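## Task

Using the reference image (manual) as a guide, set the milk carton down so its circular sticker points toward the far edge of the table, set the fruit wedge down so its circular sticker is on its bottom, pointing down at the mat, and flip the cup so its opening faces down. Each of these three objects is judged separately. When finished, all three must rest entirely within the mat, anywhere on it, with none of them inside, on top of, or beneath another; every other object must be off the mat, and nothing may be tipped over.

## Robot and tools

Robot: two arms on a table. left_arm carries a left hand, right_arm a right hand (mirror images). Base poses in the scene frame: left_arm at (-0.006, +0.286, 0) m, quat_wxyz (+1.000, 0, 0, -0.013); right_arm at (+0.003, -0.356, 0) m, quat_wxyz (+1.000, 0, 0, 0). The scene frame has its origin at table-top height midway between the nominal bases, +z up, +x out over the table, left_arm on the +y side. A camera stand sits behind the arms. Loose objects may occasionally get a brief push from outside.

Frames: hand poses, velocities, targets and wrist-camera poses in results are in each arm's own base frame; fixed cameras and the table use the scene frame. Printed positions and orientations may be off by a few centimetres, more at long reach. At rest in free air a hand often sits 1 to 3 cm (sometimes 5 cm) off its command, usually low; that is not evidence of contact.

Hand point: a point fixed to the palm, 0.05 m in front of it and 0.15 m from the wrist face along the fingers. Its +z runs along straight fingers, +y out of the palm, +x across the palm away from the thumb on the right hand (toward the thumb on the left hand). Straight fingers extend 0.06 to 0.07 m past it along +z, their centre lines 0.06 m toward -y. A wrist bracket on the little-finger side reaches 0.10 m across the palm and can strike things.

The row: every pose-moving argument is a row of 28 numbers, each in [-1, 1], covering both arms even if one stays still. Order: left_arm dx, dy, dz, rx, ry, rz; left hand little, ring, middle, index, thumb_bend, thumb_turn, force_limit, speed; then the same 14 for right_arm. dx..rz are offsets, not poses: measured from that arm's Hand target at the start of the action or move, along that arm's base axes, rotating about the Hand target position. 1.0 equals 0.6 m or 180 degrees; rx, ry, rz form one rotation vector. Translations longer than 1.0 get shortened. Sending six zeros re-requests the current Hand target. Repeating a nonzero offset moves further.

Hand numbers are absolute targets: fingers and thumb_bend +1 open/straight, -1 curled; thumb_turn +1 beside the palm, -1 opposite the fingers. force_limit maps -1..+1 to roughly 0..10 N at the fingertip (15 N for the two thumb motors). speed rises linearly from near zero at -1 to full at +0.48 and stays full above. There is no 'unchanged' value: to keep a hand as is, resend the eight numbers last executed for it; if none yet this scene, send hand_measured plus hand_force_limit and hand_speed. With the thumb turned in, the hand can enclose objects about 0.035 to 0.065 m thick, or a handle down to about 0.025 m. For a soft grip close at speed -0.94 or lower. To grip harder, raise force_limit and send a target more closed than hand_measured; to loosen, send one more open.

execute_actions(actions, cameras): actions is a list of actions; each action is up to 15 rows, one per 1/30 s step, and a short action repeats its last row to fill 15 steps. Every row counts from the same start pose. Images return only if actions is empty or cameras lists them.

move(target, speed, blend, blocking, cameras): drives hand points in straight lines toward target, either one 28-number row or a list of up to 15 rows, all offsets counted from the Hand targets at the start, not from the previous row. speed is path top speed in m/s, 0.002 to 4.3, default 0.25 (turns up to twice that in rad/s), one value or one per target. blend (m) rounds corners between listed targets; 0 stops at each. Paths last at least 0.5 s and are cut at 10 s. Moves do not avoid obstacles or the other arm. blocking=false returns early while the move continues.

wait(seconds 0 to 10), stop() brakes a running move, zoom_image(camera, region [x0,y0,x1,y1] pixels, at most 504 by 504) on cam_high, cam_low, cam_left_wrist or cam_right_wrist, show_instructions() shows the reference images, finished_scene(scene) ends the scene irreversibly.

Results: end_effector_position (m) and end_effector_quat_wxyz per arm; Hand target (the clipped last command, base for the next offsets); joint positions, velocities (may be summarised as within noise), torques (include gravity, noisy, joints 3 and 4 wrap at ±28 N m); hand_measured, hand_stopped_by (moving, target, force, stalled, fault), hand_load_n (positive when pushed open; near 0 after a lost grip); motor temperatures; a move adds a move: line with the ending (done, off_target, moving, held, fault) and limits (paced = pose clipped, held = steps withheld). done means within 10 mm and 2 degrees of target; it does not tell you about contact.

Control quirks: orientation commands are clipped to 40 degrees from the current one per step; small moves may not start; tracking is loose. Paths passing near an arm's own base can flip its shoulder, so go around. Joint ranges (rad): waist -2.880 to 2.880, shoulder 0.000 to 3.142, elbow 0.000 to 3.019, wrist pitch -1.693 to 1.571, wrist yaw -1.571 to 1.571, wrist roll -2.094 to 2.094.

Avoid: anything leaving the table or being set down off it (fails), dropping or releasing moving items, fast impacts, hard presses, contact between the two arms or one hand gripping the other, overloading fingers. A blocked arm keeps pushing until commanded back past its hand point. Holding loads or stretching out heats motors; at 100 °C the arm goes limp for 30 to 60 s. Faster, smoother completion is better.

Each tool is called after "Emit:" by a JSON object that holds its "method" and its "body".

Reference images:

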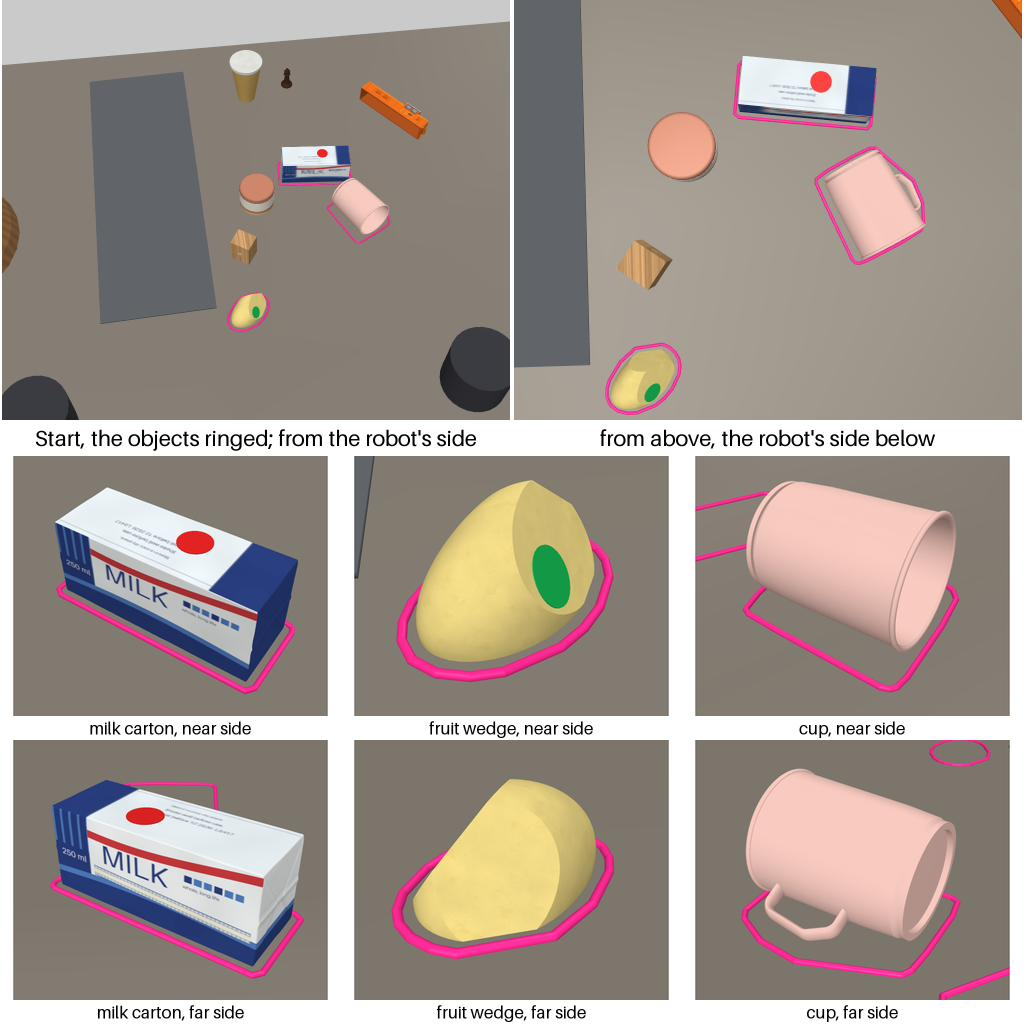

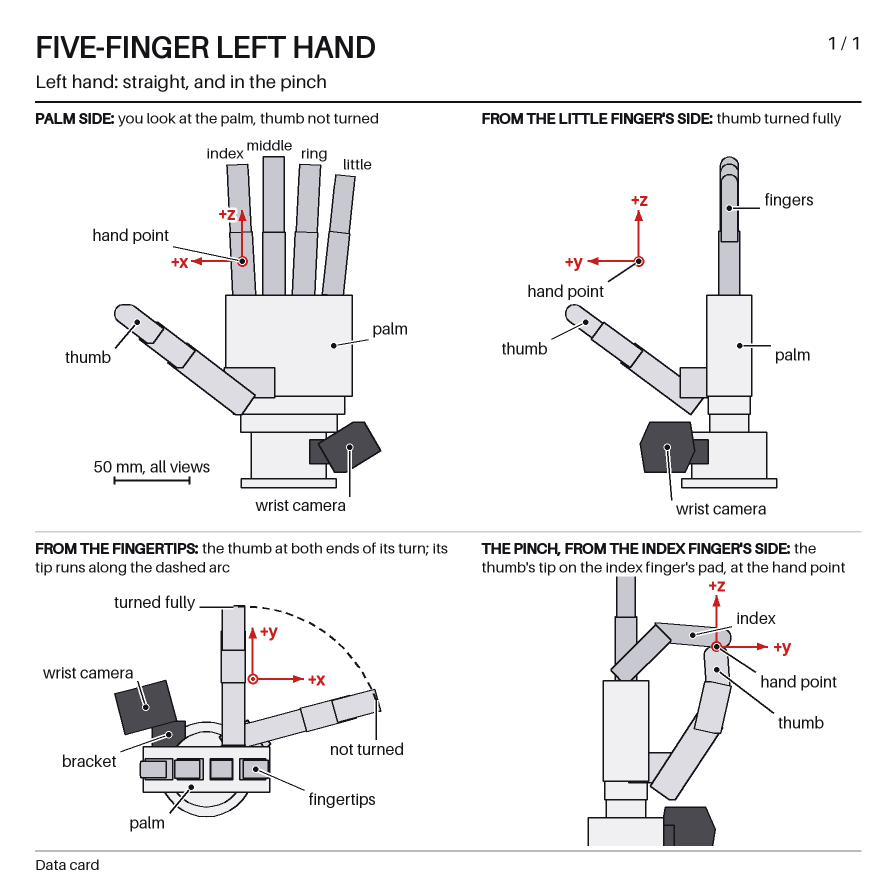

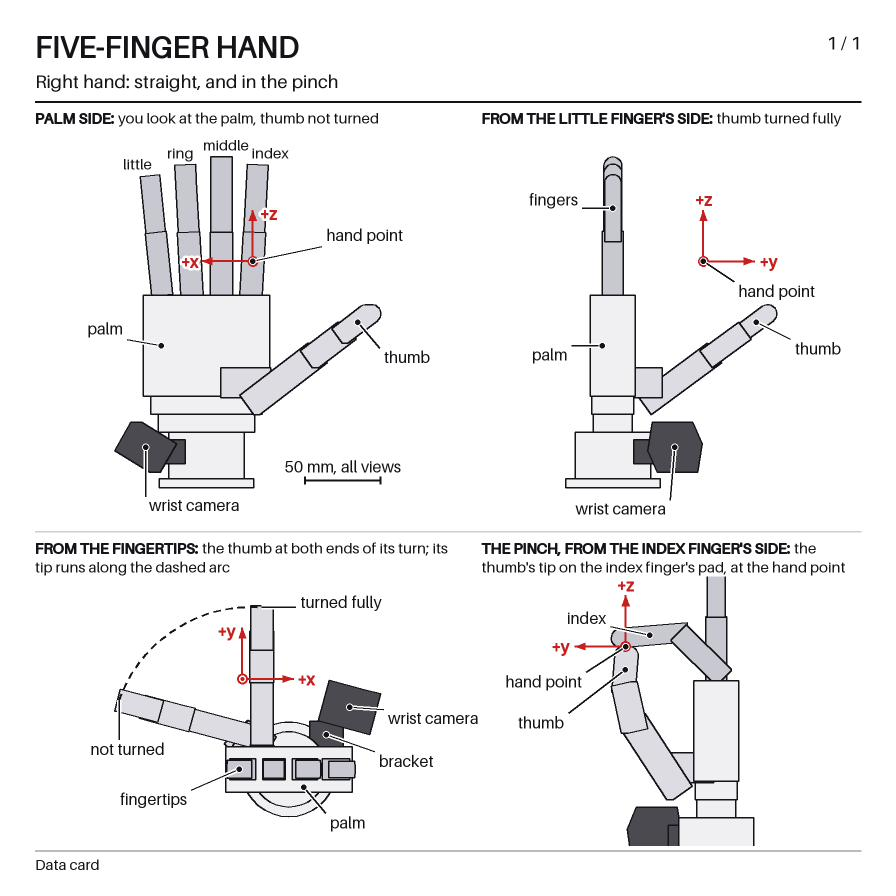

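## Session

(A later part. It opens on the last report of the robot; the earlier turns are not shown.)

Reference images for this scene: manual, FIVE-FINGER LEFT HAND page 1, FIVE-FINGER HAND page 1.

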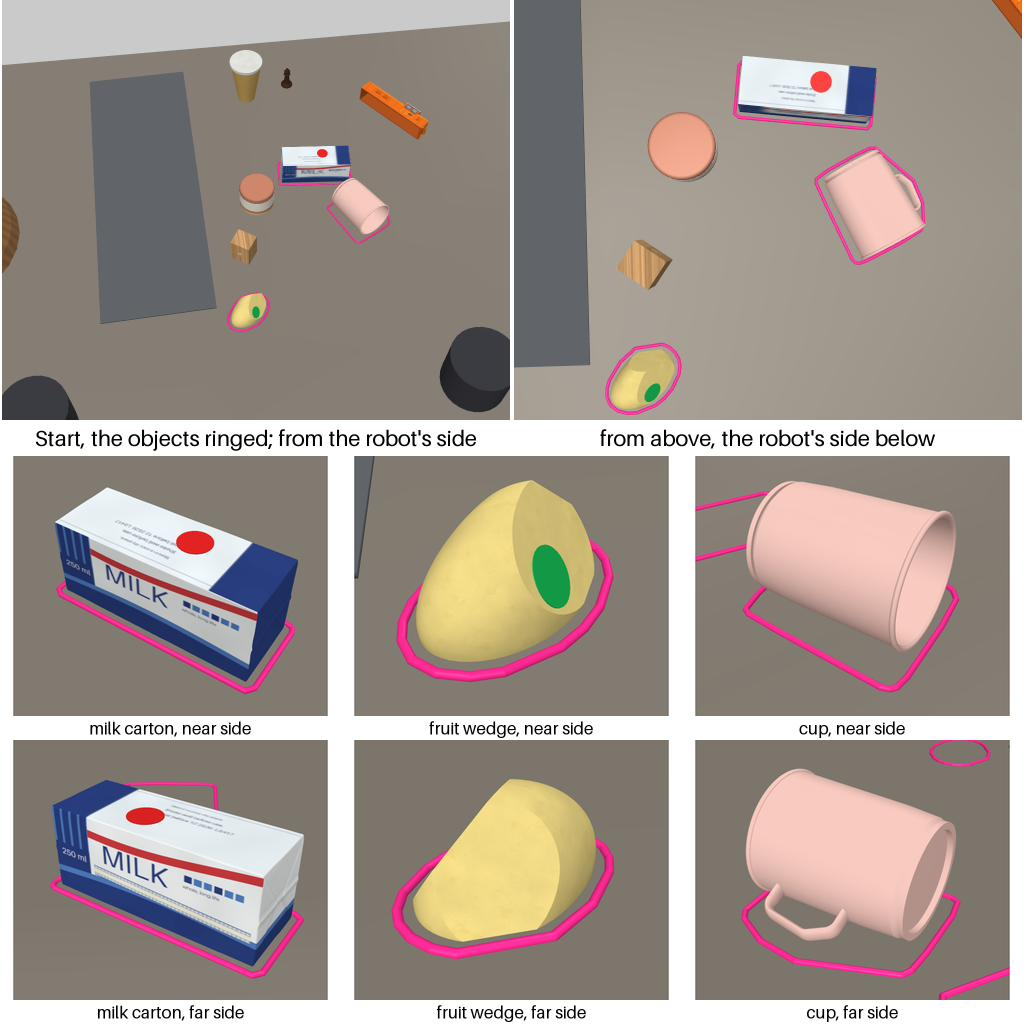

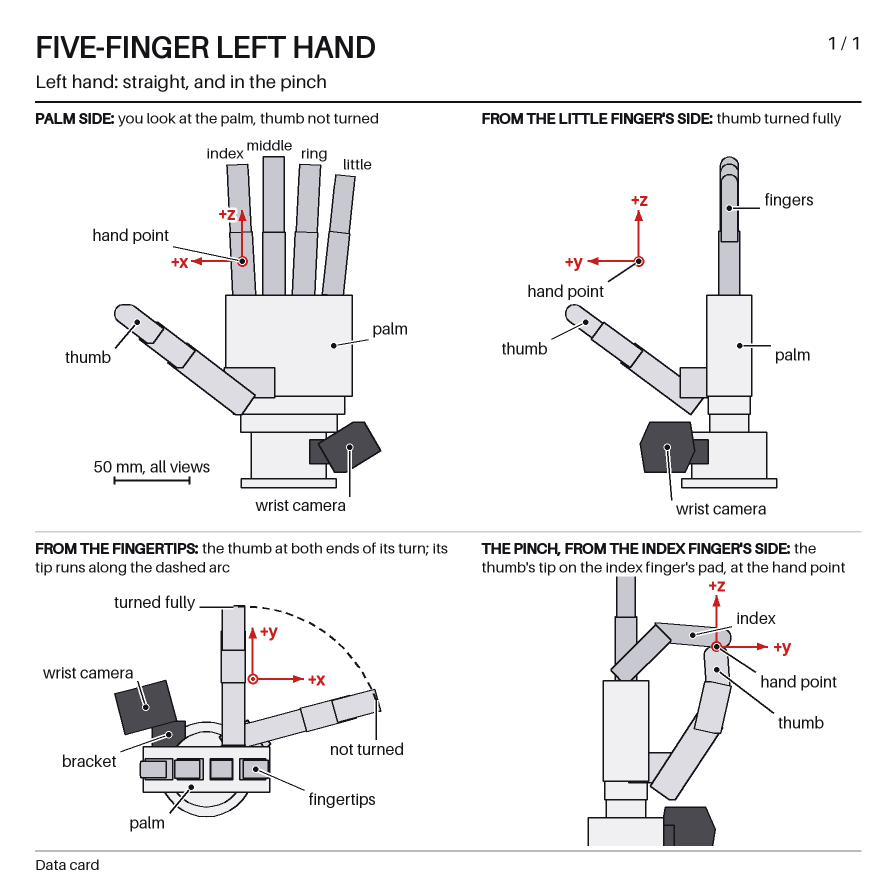

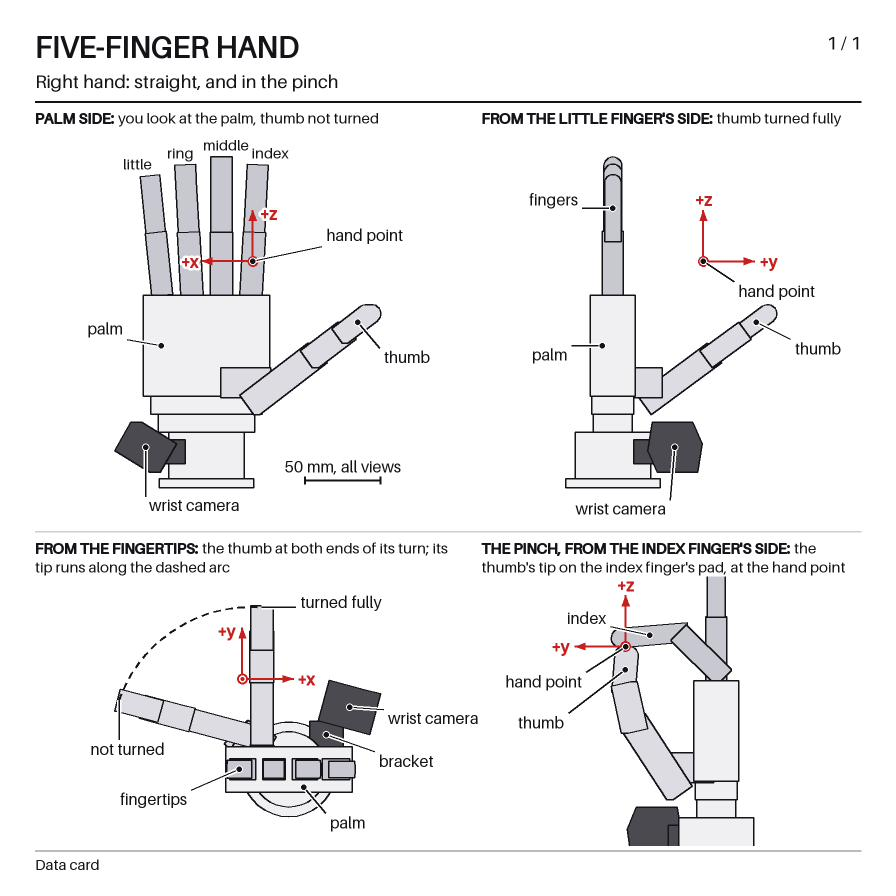

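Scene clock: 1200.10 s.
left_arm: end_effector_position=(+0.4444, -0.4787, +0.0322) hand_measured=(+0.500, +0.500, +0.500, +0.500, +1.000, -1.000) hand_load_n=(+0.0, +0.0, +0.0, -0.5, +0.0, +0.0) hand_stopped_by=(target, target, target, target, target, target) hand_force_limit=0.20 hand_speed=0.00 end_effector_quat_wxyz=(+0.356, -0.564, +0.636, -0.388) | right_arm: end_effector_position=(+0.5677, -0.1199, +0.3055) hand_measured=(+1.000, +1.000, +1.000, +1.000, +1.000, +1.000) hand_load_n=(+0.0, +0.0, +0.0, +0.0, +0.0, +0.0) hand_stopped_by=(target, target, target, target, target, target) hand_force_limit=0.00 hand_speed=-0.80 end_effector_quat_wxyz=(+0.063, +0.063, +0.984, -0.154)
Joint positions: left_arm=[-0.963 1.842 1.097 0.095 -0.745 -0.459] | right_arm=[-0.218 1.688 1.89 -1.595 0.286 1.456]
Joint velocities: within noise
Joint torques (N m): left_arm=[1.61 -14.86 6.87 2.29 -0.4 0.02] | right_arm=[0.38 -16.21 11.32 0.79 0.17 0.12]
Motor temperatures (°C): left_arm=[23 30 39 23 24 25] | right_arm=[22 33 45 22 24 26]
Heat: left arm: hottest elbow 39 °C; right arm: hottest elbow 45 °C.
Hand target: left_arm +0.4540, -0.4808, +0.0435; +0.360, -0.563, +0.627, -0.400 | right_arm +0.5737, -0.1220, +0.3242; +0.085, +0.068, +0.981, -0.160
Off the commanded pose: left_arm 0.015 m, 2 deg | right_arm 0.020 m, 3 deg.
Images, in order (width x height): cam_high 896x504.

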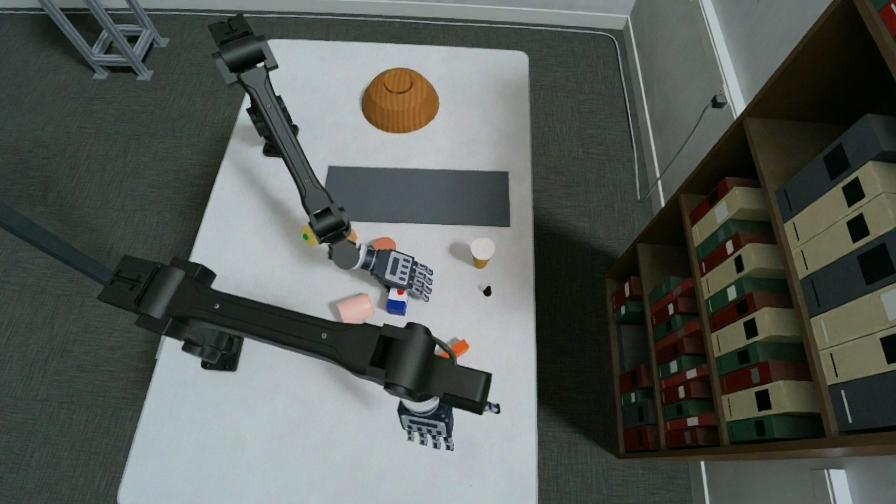

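Emit:
{"method": "execute_actions", "body": {"actions": [[[0,0,0,0,0,0,-0.3,-0.3,-0.3,-0.3,0.2,-1,-0.75,-0.9,0,0,0,0,0,0,1,1,1,1,1,1,0,-0.8]],[[0,0,0,0,0,0,-0.3,-0.3,-0.3,-0.3,0.2,-1,-0.75,-0.9,0,0,0,0,0,0,1,1,1,1,1,1,0,-0.8]],[[0,0,0,0,0,0,-0.3,-0.3,-0.3,-0.3,0.2,-1,-0.75,-0.9,0,0,0,0,0,0,1,1,1,1,1,1,0,-0.8]],[[0,0,0,0,0,0,-0.3,-0.3,-0.3,-0.3,0.2,-1,-0.75,-0.9,0,0,0,0,0,0,1,1,1,1,1,1,0,-0.8]],[[0,0,0,0,0,0,-0.3,-0.3,-0.3,-0.3,0.2,-1,-0.75,-0.9,0,0,0,0,0,0,1,1,1,1,1,1,0,-0.8]],[[0,0,0,0,0,0,-0.3,-0.3,-0.3,-0.3,0.2,-1,-0.75,-0.9,0,0,0,0,0,0,1,1,1,1,1,1,0,-0.8]]], "cameras": ["cam_left_wrist"]}}

Scene clock: 1239.53 s.
left_arm: end_effector_position=(+0.4427, -0.4797, +0.0319) hand_measured=(-0.066, -0.020, +0.008, -0.002, +0.744, -1.000) hand_load_n=(+1.5, +1.0, +0.0, +1.0, +3.5, +1.5) hand_stopped_by=(force, force, force, force, force, target) hand_force_limit=-0.75 hand_speed=-0.90 end_effector_quat_wxyz=(+0.357, -0.560, +0.640, -0.387) | right_arm: end_effector_position=(+0.5677, -0.1199, +0.3055) hand_measured=(+1.000, +1.000, +1.000, +1.000, +1.000, +1.000) hand_load_n=(+0.0, +0.0, +0.0, +0.0, +0.0, +0.0) hand_stopped_by=(target, target, target, target, target, target) hand_force_limit=0.00 hand_speed=-0.80 end_effector_quat_wxyz=(+0.063, +0.063, +0.984, -0.154)
Joint positions: left_arm=[-0.966 1.842 1.097 0.095 -0.744 -0.45] | right_arm=[-0.218 1.688 1.89 -1.595 0.286 1.456]
Joint torques (N m): left_arm=[1.55 -14.92 6.86 2.29 -0.46 0] | right_arm=[0.56 -16.21 11.29 0.76 0.18 0.11]
Heat: left arm: hottest elbow 38 °C; right arm: hottest elbow 45 °C.
Hand target: left_arm +0.4540, -0.4808, +0.0435; +0.360, -0.563, +0.627, -0.400 | right_arm +0.5737, -0.1220, +0.3242; +0.085, +0.068, +0.981, -0.160
Off the commanded pose: left_arm 0.016 m, 2 deg | right_arm 0.020 m, 3 deg.
Images, in order (width x height): cam_left_wrist 672x504.

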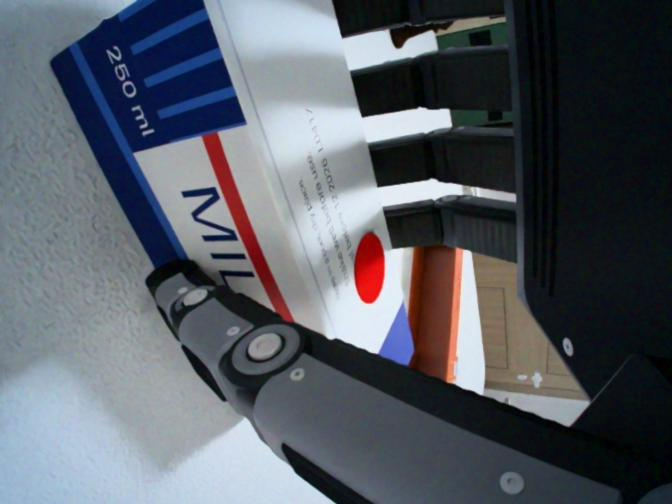

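Emit:
{"method": "execute_actions", "body": {"actions": [[[0,0,0,0,0,0,-0.4,-0.4,-0.4,-0.4,-0.2,-1,-0.2,-0.92,0,0,0,0,0,0,1,1,1,1,1,1,0,-0.8]],[[0,0,0,0,0,0,-0.4,-0.4,-0.4,-0.4,-0.2,-1,-0.2,-0.92,0,0,0,0,0,0,1,1,1,1,1,1,0,-0.8]],[[0,0,0,0,0,0,-0.45,-0.45,-0.45,-0.45,-0.3,-1,0.1,-0.92,0,0,0,0,0,0,1,1,1,1,1,1,0,-0.8]],[[0,0,0,0,0,0,-0.45,-0.45,-0.45,-0.45,-0.3,-1,0.1,-0.92,0,0,0,0,0,0,1,1,1,1,1,1,0,-0.8]]]}}

Scene clock: 1254.97 s.
left_arm: end_effector_position=(+0.4449, -0.4794, +0.0332) hand_measured=(-0.166, -0.090, -0.048, -0.058, +0.746, -1.000) hand_load_n=(+6.5, +4.0, +4.0, +5.5, +23.0, +7.5) hand_stopped_by=(force, force, force, force, force, target) hand_force_limit=0.10 hand_speed=-0.92 end_effector_quat_wxyz=(+0.356, -0.563, +0.636, -0.389) | right_arm: end_effector_position=(+0.5677, -0.1199, +0.3055) hand_measured=(+1.000, +1.000, +1.000, +1.000, +1.000, +1.000) hand_load_n=(+0.0, +0.0, +0.5, +0.0, +0.0, +0.0) hand_stopped_by=(target, target, target, target, target, target) hand_force_limit=0.00 hand_speed=-0.80 end_effector_quat_wxyz=(+0.063, +0.063, +0.984, -0.154)
Joint positions: left_arm=[-0.963 1.842 1.098 0.096 -0.745 -0.458] | right_arm=[-0.218 1.688 1.89 -1.595 0.286 1.456]
Joint torques (N m): left_arm=[1.61 -14.92 6.89 2.17 -0.45 0] | right_arm=[0.38 -16.26 11.29 0.76 0.18 0.12]
Heat: left arm: hottest elbow 38 °C; right arm: hottest elbow 45 °C.
Hand target: left_arm +0.4540, -0.4808, +0.0435; +0.360, -0.563, +0.627, -0.400 | right_arm +0.5737, -0.1220, +0.3242; +0.085, +0.068, +0.981, -0.160
Off the commanded pose: left_arm 0.014 m, 2 deg | right_arm 0.020 m, 3 deg.

Emit:
{"method": "execute_actions", "body": {"actions": [[[0,0,0,0,0,0,-0.10,-0.065,-0.03,-0.04,-0.3,-1,-0.1,-0.92,0,0,0,0,0,0,1,1,1,1,1,1,0,-0.8]],[[0,0,0,0,0,0,-0.10,-0.065,-0.03,-0.04,-0.3,-1,-0.1,-0.92,0,0,0,0,0,0,1,1,1,1,1,1,0,-0.8]]]}}

Scene clock: 1262.40 s.
left_arm: end_effector_position=(+0.4436, -0.4798, +0.0324) hand_measured=(-0.100, -0.064, -0.030, -0.038, +0.746, -1.000) hand_load_n=(+0.0, +5.0, +4.0, +4.0, +14.5, +3.0) hand_stopped_by=(target, force, target, force, force, target) hand_force_limit=-0.10 hand_speed=-0.92 end_effector_quat_wxyz=(+0.355, -0.563, +0.637, -0.389) | right_arm: end_effector_position=(+0.5677, -0.1199, +0.3055) hand_measured=(+1.000, +1.000, +1.000, +1.000, +1.000, +1.000) hand_load_n=(+0.0, +0.0, +0.0, +0.0, +0.0, +0.0) hand_stopped_by=(target, target, target, target, target, target) hand_force_limit=0.00 hand_speed=-0.80 end_effector_quat_wxyz=(+0.063, +0.063, +0.984, -0.154)
Joint positions: left_arm=[-0.964 1.842 1.097 0.096 -0.744 -0.458] | right_arm=[-0.218 1.688 1.89 -1.595 0.286 1.456]
Joint torques (N m): left_arm=[1.55 -14.92 6.87 2.18 -0.46 0] | right_arm=[0.38 -16.32 11.32 0.77 0.17 0.11]
Heat: left arm: hottest elbow 38 °C; right arm: hottest elbow 45 °C.
Hand target: left_arm +0.4540, -0.4808, +0.0435; +0.360, -0.563, +0.627, -0.400 | right_arm +0.5737, -0.1220, +0.3242; +0.085, +0.068, +0.981, -0.160
Off the commanded pose: left_arm 0.015 m, 2 deg | right_arm 0.020 m, 3 deg.

Emit:
{"method": "move", "body": {"target": [[0,0,0.22,0,0,0,-0.10,-0.065,-0.03,-0.04,-0.3,-1,-0.1,-0.92,0,0,0,0,0,0,1,1,1,1,1,1,0,-0.8],[0.1433,0.5183,0.3275,0.0156,0.3618,0.0359,-0.10,-0.065,-0.03,-0.04,-0.3,-1,-0.1,-0.92,0,0,0,0,0,0,1,1,1,1,1,1,0,-0.8]], "speed": [0.15, 0.25], "blend": [0.04, 0], "cameras": ["cam_left_wrist", "cam_high", "cam_low"]}}

Scene clock: 1297.60 s.
left_arm: end_effector_position=(+0.5320, -0.1631, +0.2091) hand_measured=(-0.100, -0.064, -0.030, -0.038, +0.746, -1.000) hand_load_n=(+0.0, +5.5, +4.5, +4.5, +14.0, +3.0) hand_stopped_by=(target, force, target, force, force, target) hand_force_limit=-0.10 hand_speed=-0.92 end_effector_quat_wxyz=(+0.009, +0.722, -0.692, -0.020) | right_arm: end_effector_position=(+0.5677, -0.1199, +0.3055) hand_measured=(+1.000, +1.000, +1.000, +1.000, +1.000, +1.000) hand_load_n=(+0.0, +0.0, +0.0, +0.0, +0.0, +0.0) hand_stopped_by=(target, target, target, target, target, target) hand_force_limit=0.00 hand_speed=-0.80 end_effector_quat_wxyz=(+0.063, +0.063, +0.984, -0.154)
Joint positions: left_arm=[-0.217 1.982 2.046 -1.679 -0.006 -0.26] | right_arm=[-0.218 1.688 1.89 -1.595 0.286 1.456]
Joint torques (N m): left_arm=[0.79 -18.78 11.96 -0.65 -0.01 0.02] | right_arm=[0.44 -16.21 11.3 0.8 0.17 0.12]
Heat: left arm: hottest elbow 38 °C; right arm: hottest elbow 45 °C.
Hand target: left_arm +0.5400, -0.1698, +0.2400; +0.000, +0.714, -0.700, +0.000 | right_arm +0.5737, -0.1220, +0.3242; +0.085, +0.068, +0.981, -0.160
Off the commanded pose: left_arm 0.033 m, 3 deg | right_arm 0.020 m, 3 deg.
joint sent to its limit (left arm) — joint 4 (wrist pitch), lower limit. The joint targets are off in position, not in orientation.
move: off_target (left_arm, right_arm)
Images, in order (width x height): cam_high 896x504, cam_low 896x504, cam_left_wrist 672x504.

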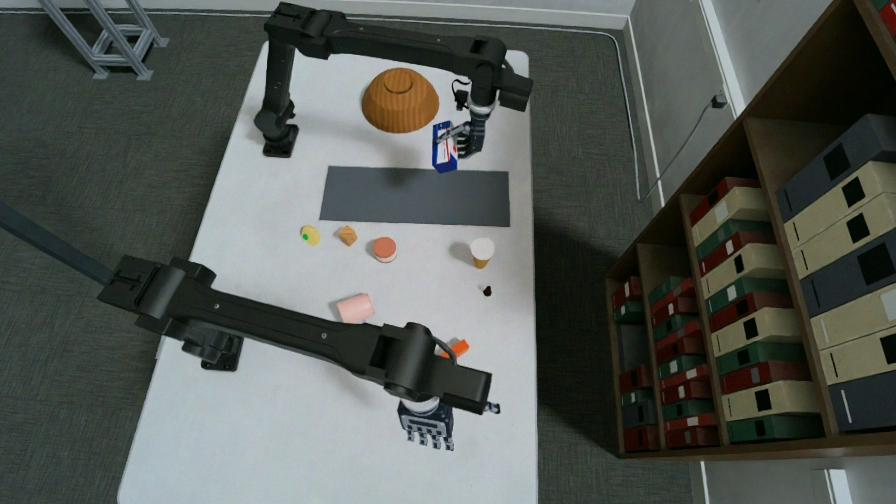

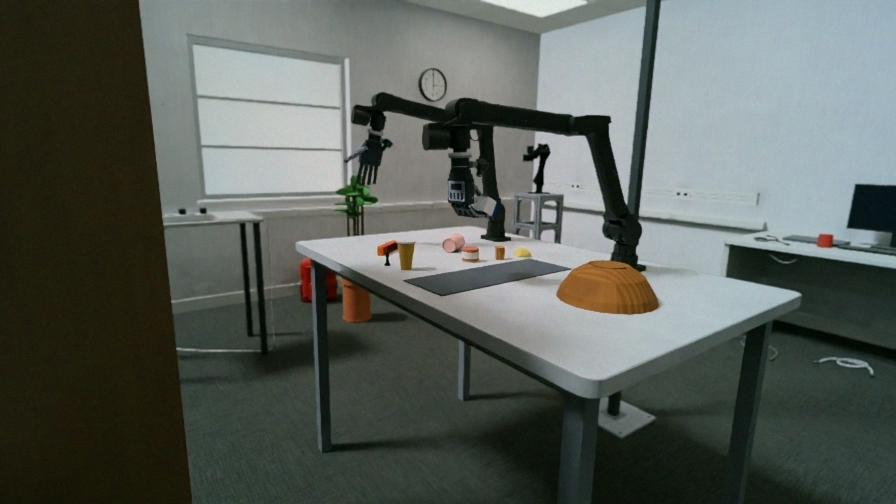

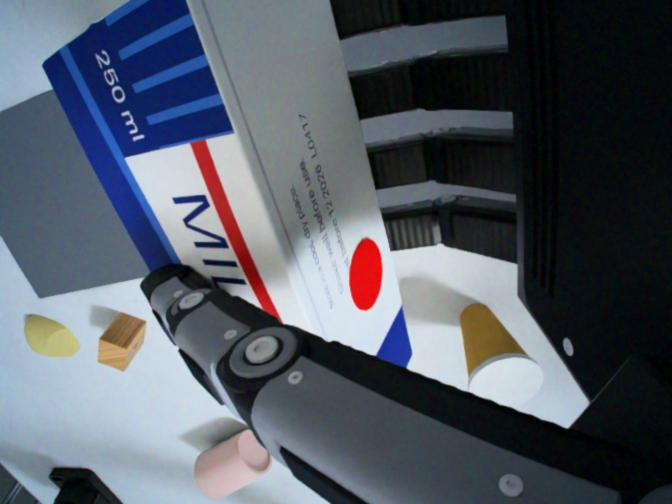

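Emit:
{"method": "move", "body": {"target": [0.0, 0.0, -0.2167, 0, 0, 0, -0.10,-0.065,-0.03,-0.04,-0.3,-1,-0.1,-0.92,0,0,0,0,0,0,1,1,1,1,1,1,0,-0.8], "speed": 0.15, "cameras": ["cam_left_wrist", "cam_high", "cam_low"]}}

Emit:
{"method": "zoom_image", "body": {"camera": "cam_low", "region": [370, 170, 610, 320]}}

Scene clock: 1335.57 s.
left_arm: end_effector_position=(+0.5351, -0.1638, +0.0928) hand_measured=(-0.100, -0.064, -0.030, -0.038, +0.746, -1.000) hand_load_n=(+0.0, +5.5, +4.5, +4.5, +14.0, +3.0) hand_stopped_by=(target, force, target, force, force, target) hand_force_limit=-0.10 hand_speed=-0.92 end_effector_quat_wxyz=(+0.009, +0.722, -0.692, -0.020) | right_arm: end_effector_position=(+0.5677, -0.1199, +0.3055) hand_measured=(+1.000, +1.000, +1.000, +1.000, +1.000, +1.000) hand_load_n=(+0.0, +0.0, +0.0, +0.0, +0.0, +0.0) hand_stopped_by=(target, target, target, target, target, target) hand_force_limit=0.00 hand_speed=-0.80 end_effector_quat_wxyz=(+0.063, +0.063, +0.984, -0.154)
Joint positions: left_arm=[-0.217 2.018 1.798 -1.393 -0.006 -0.26] | right_arm=[-0.218 1.688 1.89 -1.595 0.286 1.456]
Joint torques (N m): left_arm=[0.67 -18.96 8.05 0.27 -0.1 0.01] | right_arm=[0.5 -16.26 11.29 0.76 0.17 0.11]
Heat: left arm: hottest elbow 43 °C; right arm: hottest elbow 45 °C.
Hand target: left_arm +0.5400, -0.1698, +0.1100; +0.000, +0.714, -0.700, +0.000 | right_arm +0.5737, -0.1220, +0.3242; +0.085, +0.068, +0.981, -0.160
Off the commanded pose: left_arm 0.019 m, 3 deg | right_arm 0.020 m, 3 deg.
move: off_target (left_arm, right_arm)
Images, in order (width x height): cam_high 896x504, cam_low 896x504, cam_left_wrist 672x504.

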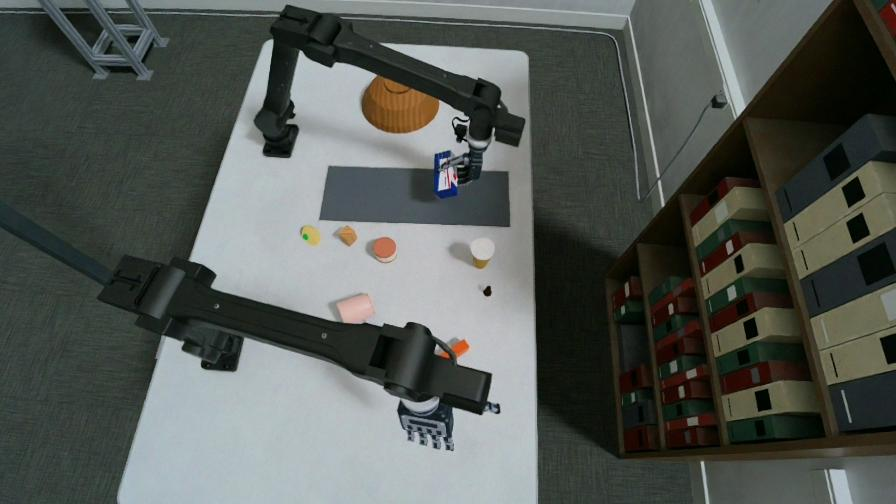

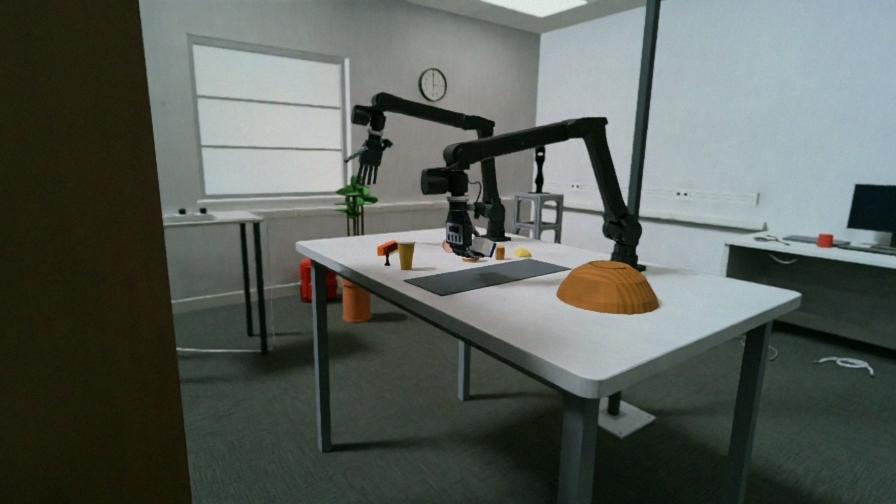

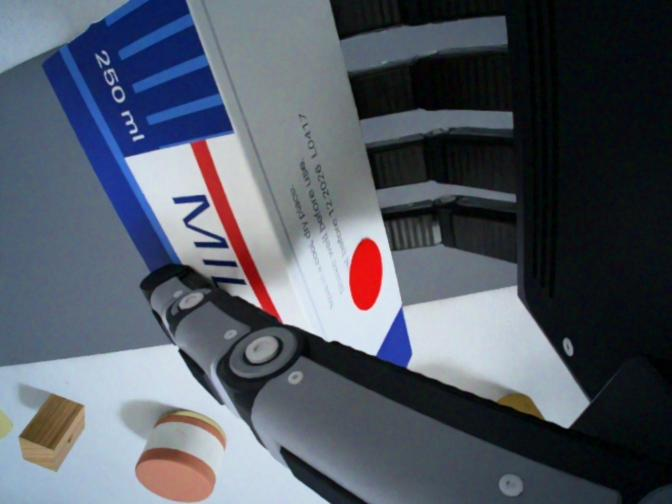

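Scaled by 2.100 from the camera's 896x504 image, which has a finer 1280x720 frame.

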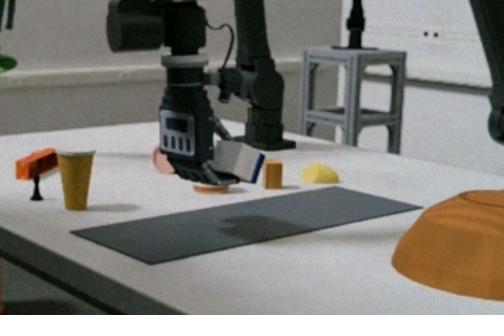

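Emit:
{"method": "move", "body": {"target": [0.0, 0.0, -0.067, 0, 0, 0, -0.10,-0.065,-0.03,-0.04,-0.3,-1,-0.1,-0.92,0,0,0,0,0,0,1,1,1,1,1,1,0,-0.8], "speed": 0.08, "cameras": ["cam_left_wrist", "cam_high", "cam_low"]}}

Emit:
{"method": "zoom_image", "body": {"camera": "cam_low", "region": [420, 210, 540, 290]}}

Scene clock: 1351.60 s.
left_arm: end_effector_position=(+0.5333, -0.1634, +0.0570) hand_measured=(-0.100, -0.064, -0.030, -0.038, +0.746, -1.000) hand_load_n=(+0.0, +5.5, +4.5, +4.5, +14.0, +3.0) hand_stopped_by=(target, force, target, force, force, target) hand_force_limit=-0.10 hand_speed=-0.92 end_effector_quat_wxyz=(+0.008, +0.722, -0.692, -0.019) | right_arm: end_effector_position=(+0.5677, -0.1199, +0.3055) hand_measured=(+1.000, +1.000, +1.000, +1.000, +1.000, +1.000) hand_load_n=(-0.5, +0.0, +0.0, +0.0, +0.0, -0.5) hand_stopped_by=(target, target, target, target, target, target) hand_force_limit=0.00 hand_speed=-0.80 end_effector_quat_wxyz=(+0.063, +0.063, +0.984, -0.154)
Joint positions: left_arm=[-0.217 2.038 1.733 -1.307 -0.006 -0.26] | right_arm=[-0.218 1.688 1.89 -1.595 0.286 1.456]
Joint torques (N m): left_arm=[0.67 -19.08 7.75 0.28 -0.1 0.01] | right_arm=[0.32 -16.21 11.34 0.73 0.17 0.12]
Heat: left arm: hottest elbow 41 °C; right arm: hottest elbow 45 °C.
Hand target: left_arm +0.5400, -0.1698, +0.0698; +0.000, +0.714, -0.700, +0.000 | right_arm +0.5737, -0.1220, +0.3242; +0.085, +0.068, +0.981, -0.160
Off the commanded pose: left_arm 0.016 m, 3 deg | right_arm 0.020 m, 3 deg.
move: off_target (left_arm, right_arm)
Images, in order (width x height): cam_high 896x504, cam_low 896x504, cam_left_wrist 672x504.

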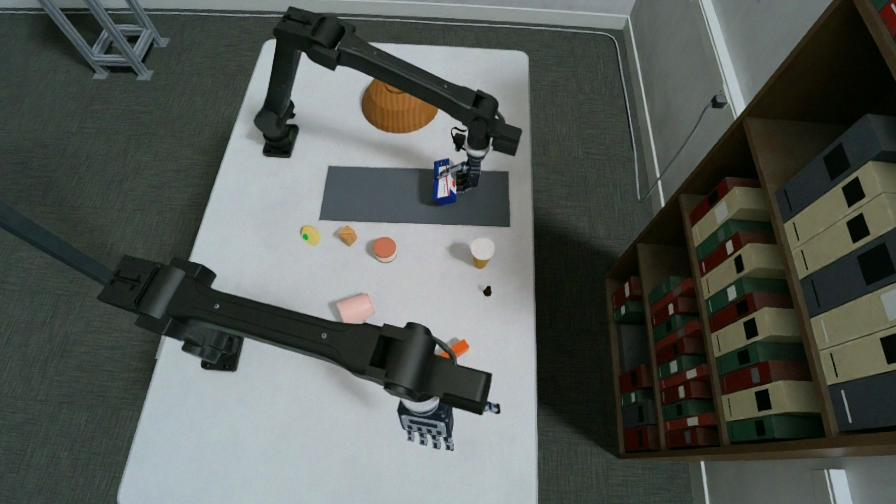

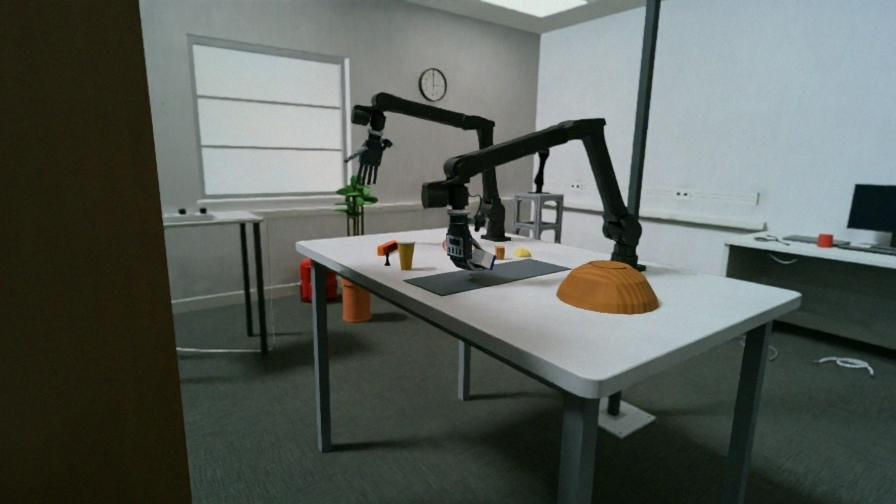

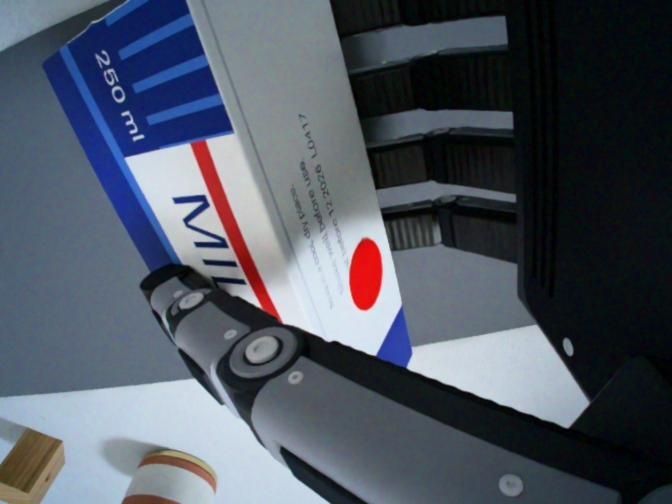

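Scaled by 4.200 from the camera's 896x504 image, which has a finer 1280x720 frame.

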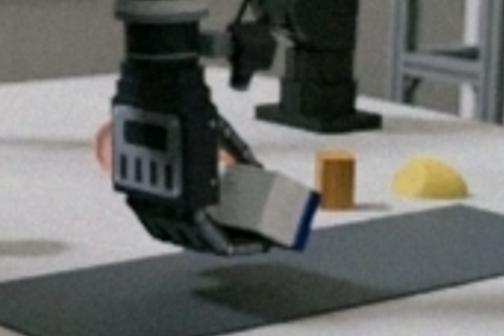

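Emit:
{"method": "move", "body": {"target": [0.0, 0.0, -0.035, 0, 0, 0, -0.10,-0.065,-0.03,-0.04,-0.3,-1,-0.1,-0.92,0,0,0,0,0,0,1,1,1,1,1,1,0,-0.8], "speed": 0.06, "cameras": ["cam_low"]}}

Emit:
{"method": "zoom_image", "body": {"camera": "cam_low", "region": [420, 210, 540, 290]}}

Scene clock: 1371.40 s.
left_arm: end_effector_position=(+0.5329, -0.1633, +0.0372) hand_measured=(-0.100, -0.064, -0.030, -0.038, +0.746, -1.000) hand_load_n=(+0.0, +5.5, +4.5, +4.5, +14.0, +3.0) hand_stopped_by=(target, force, target, force, force, target) hand_force_limit=-0.10 hand_speed=-0.92 end_effector_quat_wxyz=(+0.008, +0.722, -0.692, -0.019) | right_arm: end_effector_position=(+0.5677, -0.1199, +0.3055) hand_measured=(+1.000, +1.000, +1.000, +1.000, +1.000, +1.000) hand_load_n=(+0.0, +0.0, +0.0, -0.5, +0.0, +0.0) hand_stopped_by=(target, target, target, target, target, target) hand_force_limit=0.00 hand_speed=-0.80 end_effector_quat_wxyz=(+0.063, +0.063, +0.984, -0.154)
Joint positions: left_arm=[-0.217 2.054 1.704 -1.261 -0.006 -0.26] | right_arm=[-0.218 1.688 1.89 -1.595 0.286 1.456]
Joint torques (N m): left_arm=[0.67 -19.02 7.57 0.31 -0.1 0.01] | right_arm=[0.44 -16.32 11.29 0.79 0.16 0.11]
Heat: left arm: hottest elbow 41 °C; right arm: hottest elbow 45 °C.
Hand target: left_arm +0.5400, -0.1698, +0.0488; +0.000, +0.714, -0.700, +0.000 | right_arm +0.5737, -0.1220, +0.3242; +0.085, +0.068, +0.981, -0.160
Off the commanded pose: left_arm 0.015 m, 3 deg | right_arm 0.020 m, 3 deg.
move: off_target (left_arm, right_arm)
Images, in order (width x height): cam_low 896x504.

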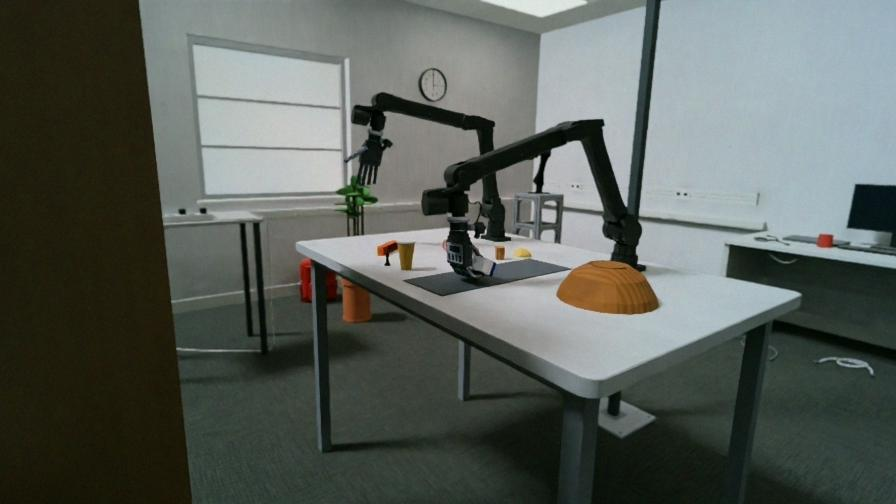

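Scaled by 4.200 from the camera's 896x504 image, which has a finer 1280x720 frame.

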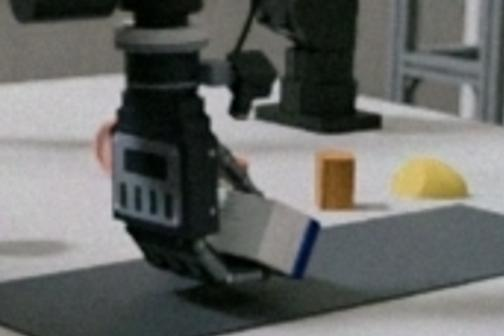

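Emit:
{"method": "move", "body": {"target": [0.0, 0.0, -0.0175, 0, 0, 0, -0.10,-0.065,-0.03,-0.04,-0.3,-1,-0.1,-0.92,0,0,0,0,0,0,1,1,1,1,1,1,0,-0.8], "speed": 0.04, "cameras": ["cam_low", "cam_left_wrist"]}}

Emit:
{"method": "zoom_image", "body": {"camera": "cam_low", "region": [420, 210, 540, 290]}}

Scene clock: 1379.53 s.
left_arm: end_effector_position=(+0.5329, -0.1633, +0.0285) hand_measured=(-0.100, -0.064, -0.030, -0.038, +0.746, -1.000) hand_load_n=(+0.0, +5.5, +4.5, +4.0, +14.0, +3.0) hand_stopped_by=(target, force, target, force, force, target) hand_force_limit=-0.10 hand_speed=-0.92 end_effector_quat_wxyz=(+0.007, +0.722, -0.692, -0.017) | right_arm: end_effector_position=(+0.5677, -0.1199, +0.3055) hand_measured=(+1.000, +1.000, +1.000, +1.000, +1.000, +1.000) hand_load_n=(+0.0, -0.5, +0.0, +0.0, +0.0, -0.5) hand_stopped_by=(target, target, target, target, target, target) hand_force_limit=0.00 hand_speed=-0.80 end_effector_quat_wxyz=(+0.063, +0.063, +0.984, -0.154)
Joint positions: left_arm=[-0.217 2.06 1.69 -1.238 -0.006 -0.26] | right_arm=[-0.218 1.688 1.89 -1.595 0.286 1.456]
Joint torques (N m): left_arm=[0.67 -18.84 7.46 0.29 -0.1 0.01] | right_arm=[0.5 -16.26 11.34 0.77 0.17 0.11]
Heat: left arm: hottest elbow 40 °C; right arm: hottest elbow 45 °C.
Hand target: left_arm +0.5400, -0.1698, +0.0383; +0.000, +0.714, -0.700, +0.000 | right_arm +0.5737, -0.1220, +0.3242; +0.085, +0.068, +0.981, -0.160
Off the commanded pose: left_arm 0.014 m, 2 deg | right_arm 0.020 m, 3 deg.
move: off_target (left_arm, right_arm)
Images, in order (width x height): cam_low 896x504, cam_left_wrist 672x504.

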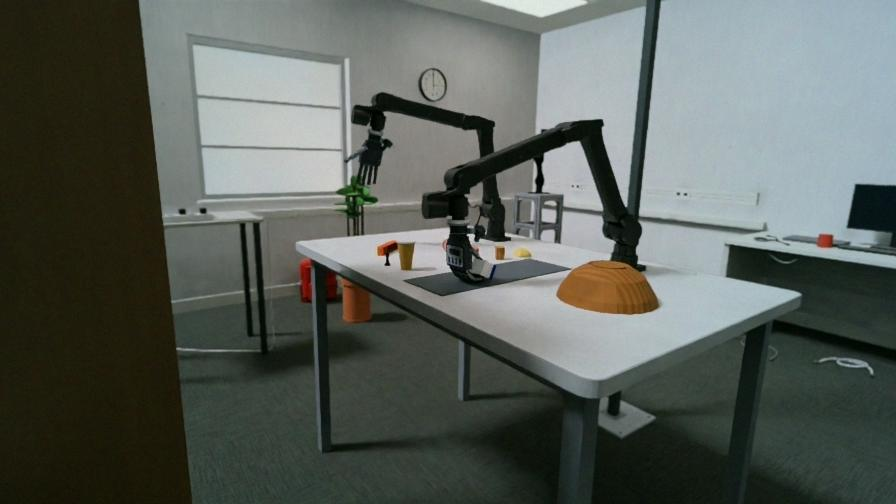

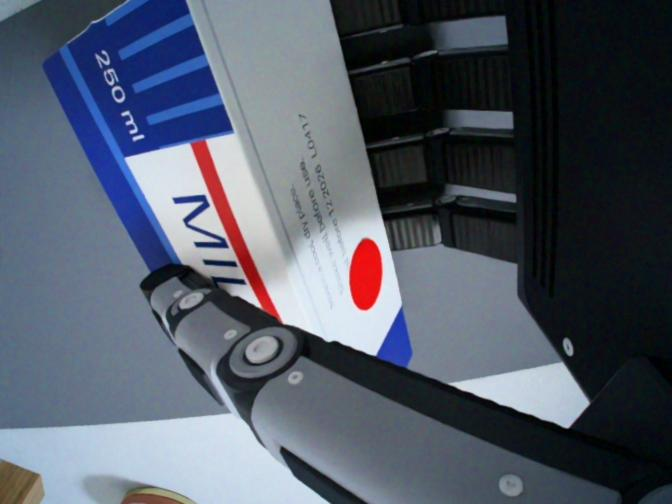

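Scaled by 4.200 from the camera's 896x504 image, which has a finer 1280x720 frame.

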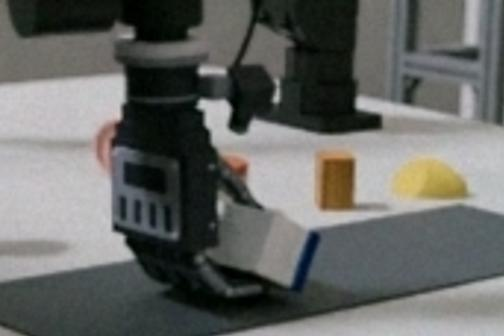

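Emit:
{"method": "execute_actions", "body": {"actions": [[[0,0,-0.005,0,0,0,-0.10,-0.065,-0.03,-0.04,1,-1,-0.1,-0.85,0,0,0,0,0,0,1,1,1,1,1,1,0,-0.8]],[[0,0,0,0,0,0,-0.10,-0.065,-0.03,-0.04,1,-1,-0.1,-0.85,0,0,0,0,0,0,1,1,1,1,1,1,0,-0.8]],[[0,0,0,0,0,0,-0.10,-0.065,-0.03,-0.04,1,-1,-0.1,-0.85,0,0,0,0,0,0,1,1,1,1,1,1,0,-0.8]]], "cameras": ["cam_low", "cam_left_wrist"]}}

Emit:
{"method": "zoom_image", "body": {"camera": "cam_low", "region": [420, 210, 540, 290]}}

Scene clock: 1395.73 s.
left_arm: end_effector_position=(+0.5342, -0.1637, +0.0274) hand_measured=(-0.100, -0.064, -0.030, -0.040, +1.000, -1.000) hand_load_n=(+0.0, +0.5, +0.0, +0.0, +0.0, +0.0) hand_stopped_by=(target, force, target, force, target, target) hand_force_limit=-0.10 hand_speed=-0.85 end_effector_quat_wxyz=(+0.007, +0.720, -0.694, -0.015) | right_arm: end_effector_position=(+0.5677, -0.1199, +0.3055) hand_measured=(+1.000, +1.000, +1.000, +1.000, +1.000, +1.000) hand_load_n=(+0.0, +0.0, +0.0, +0.0, +0.0, +0.0) hand_stopped_by=(target, target, target, target, target, target) hand_force_limit=0.00 hand_speed=-0.80 end_effector_quat_wxyz=(+0.063, +0.063, +0.984, -0.154)
Joint positions: left_arm=[-0.217 2.061 1.69 -1.232 -0.004 -0.255] | right_arm=[-0.218 1.688 1.89 -1.595 0.286 1.456]
Joint torques (N m): left_arm=[0.67 -18.61 7.19 0.34 -0.1 0.01] | right_arm=[0.38 -16.15 11.29 0.76 0.18 0.11]
Heat: left arm: hottest elbow 39 °C; right arm: hottest elbow 45 °C.
Hand target: left_arm +0.5400, -0.1698, +0.0353; +0.000, +0.714, -0.700, +0.000 | right_arm +0.5737, -0.1220, +0.3242; +0.085, +0.068, +0.981, -0.160
Off the commanded pose: left_arm 0.012 m, 2 deg | right_arm 0.020 m, 3 deg.
Images, in order (width x height): cam_low 896x504, cam_left_wrist 672x504.

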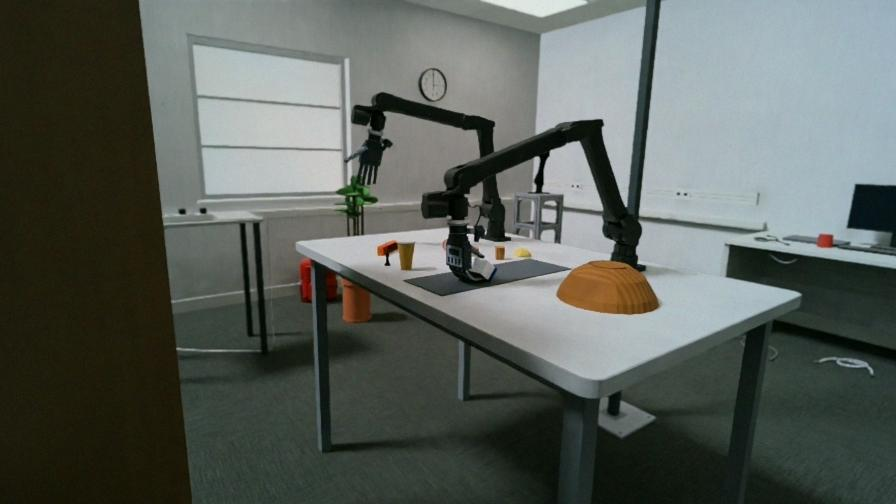

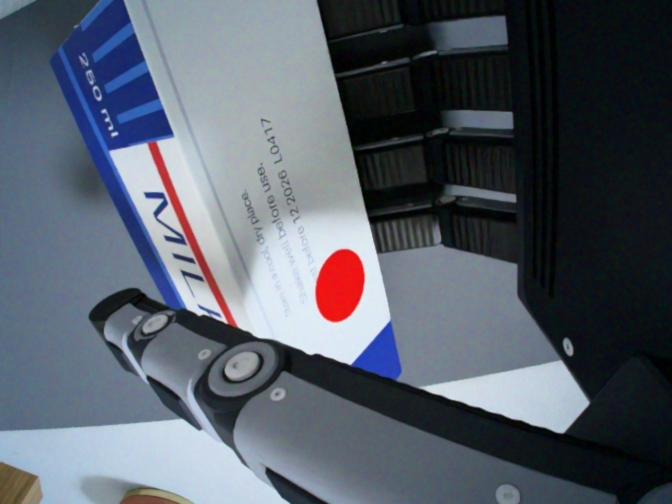

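Scaled by 4.200 from the camera's 896x504 image, which has a finer 1280x720 frame.

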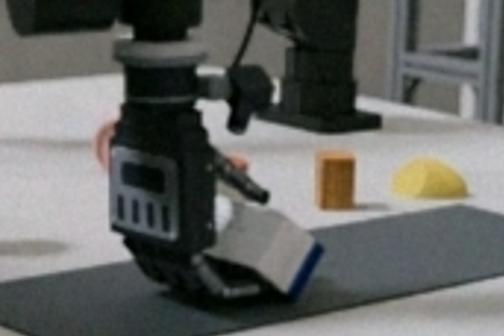

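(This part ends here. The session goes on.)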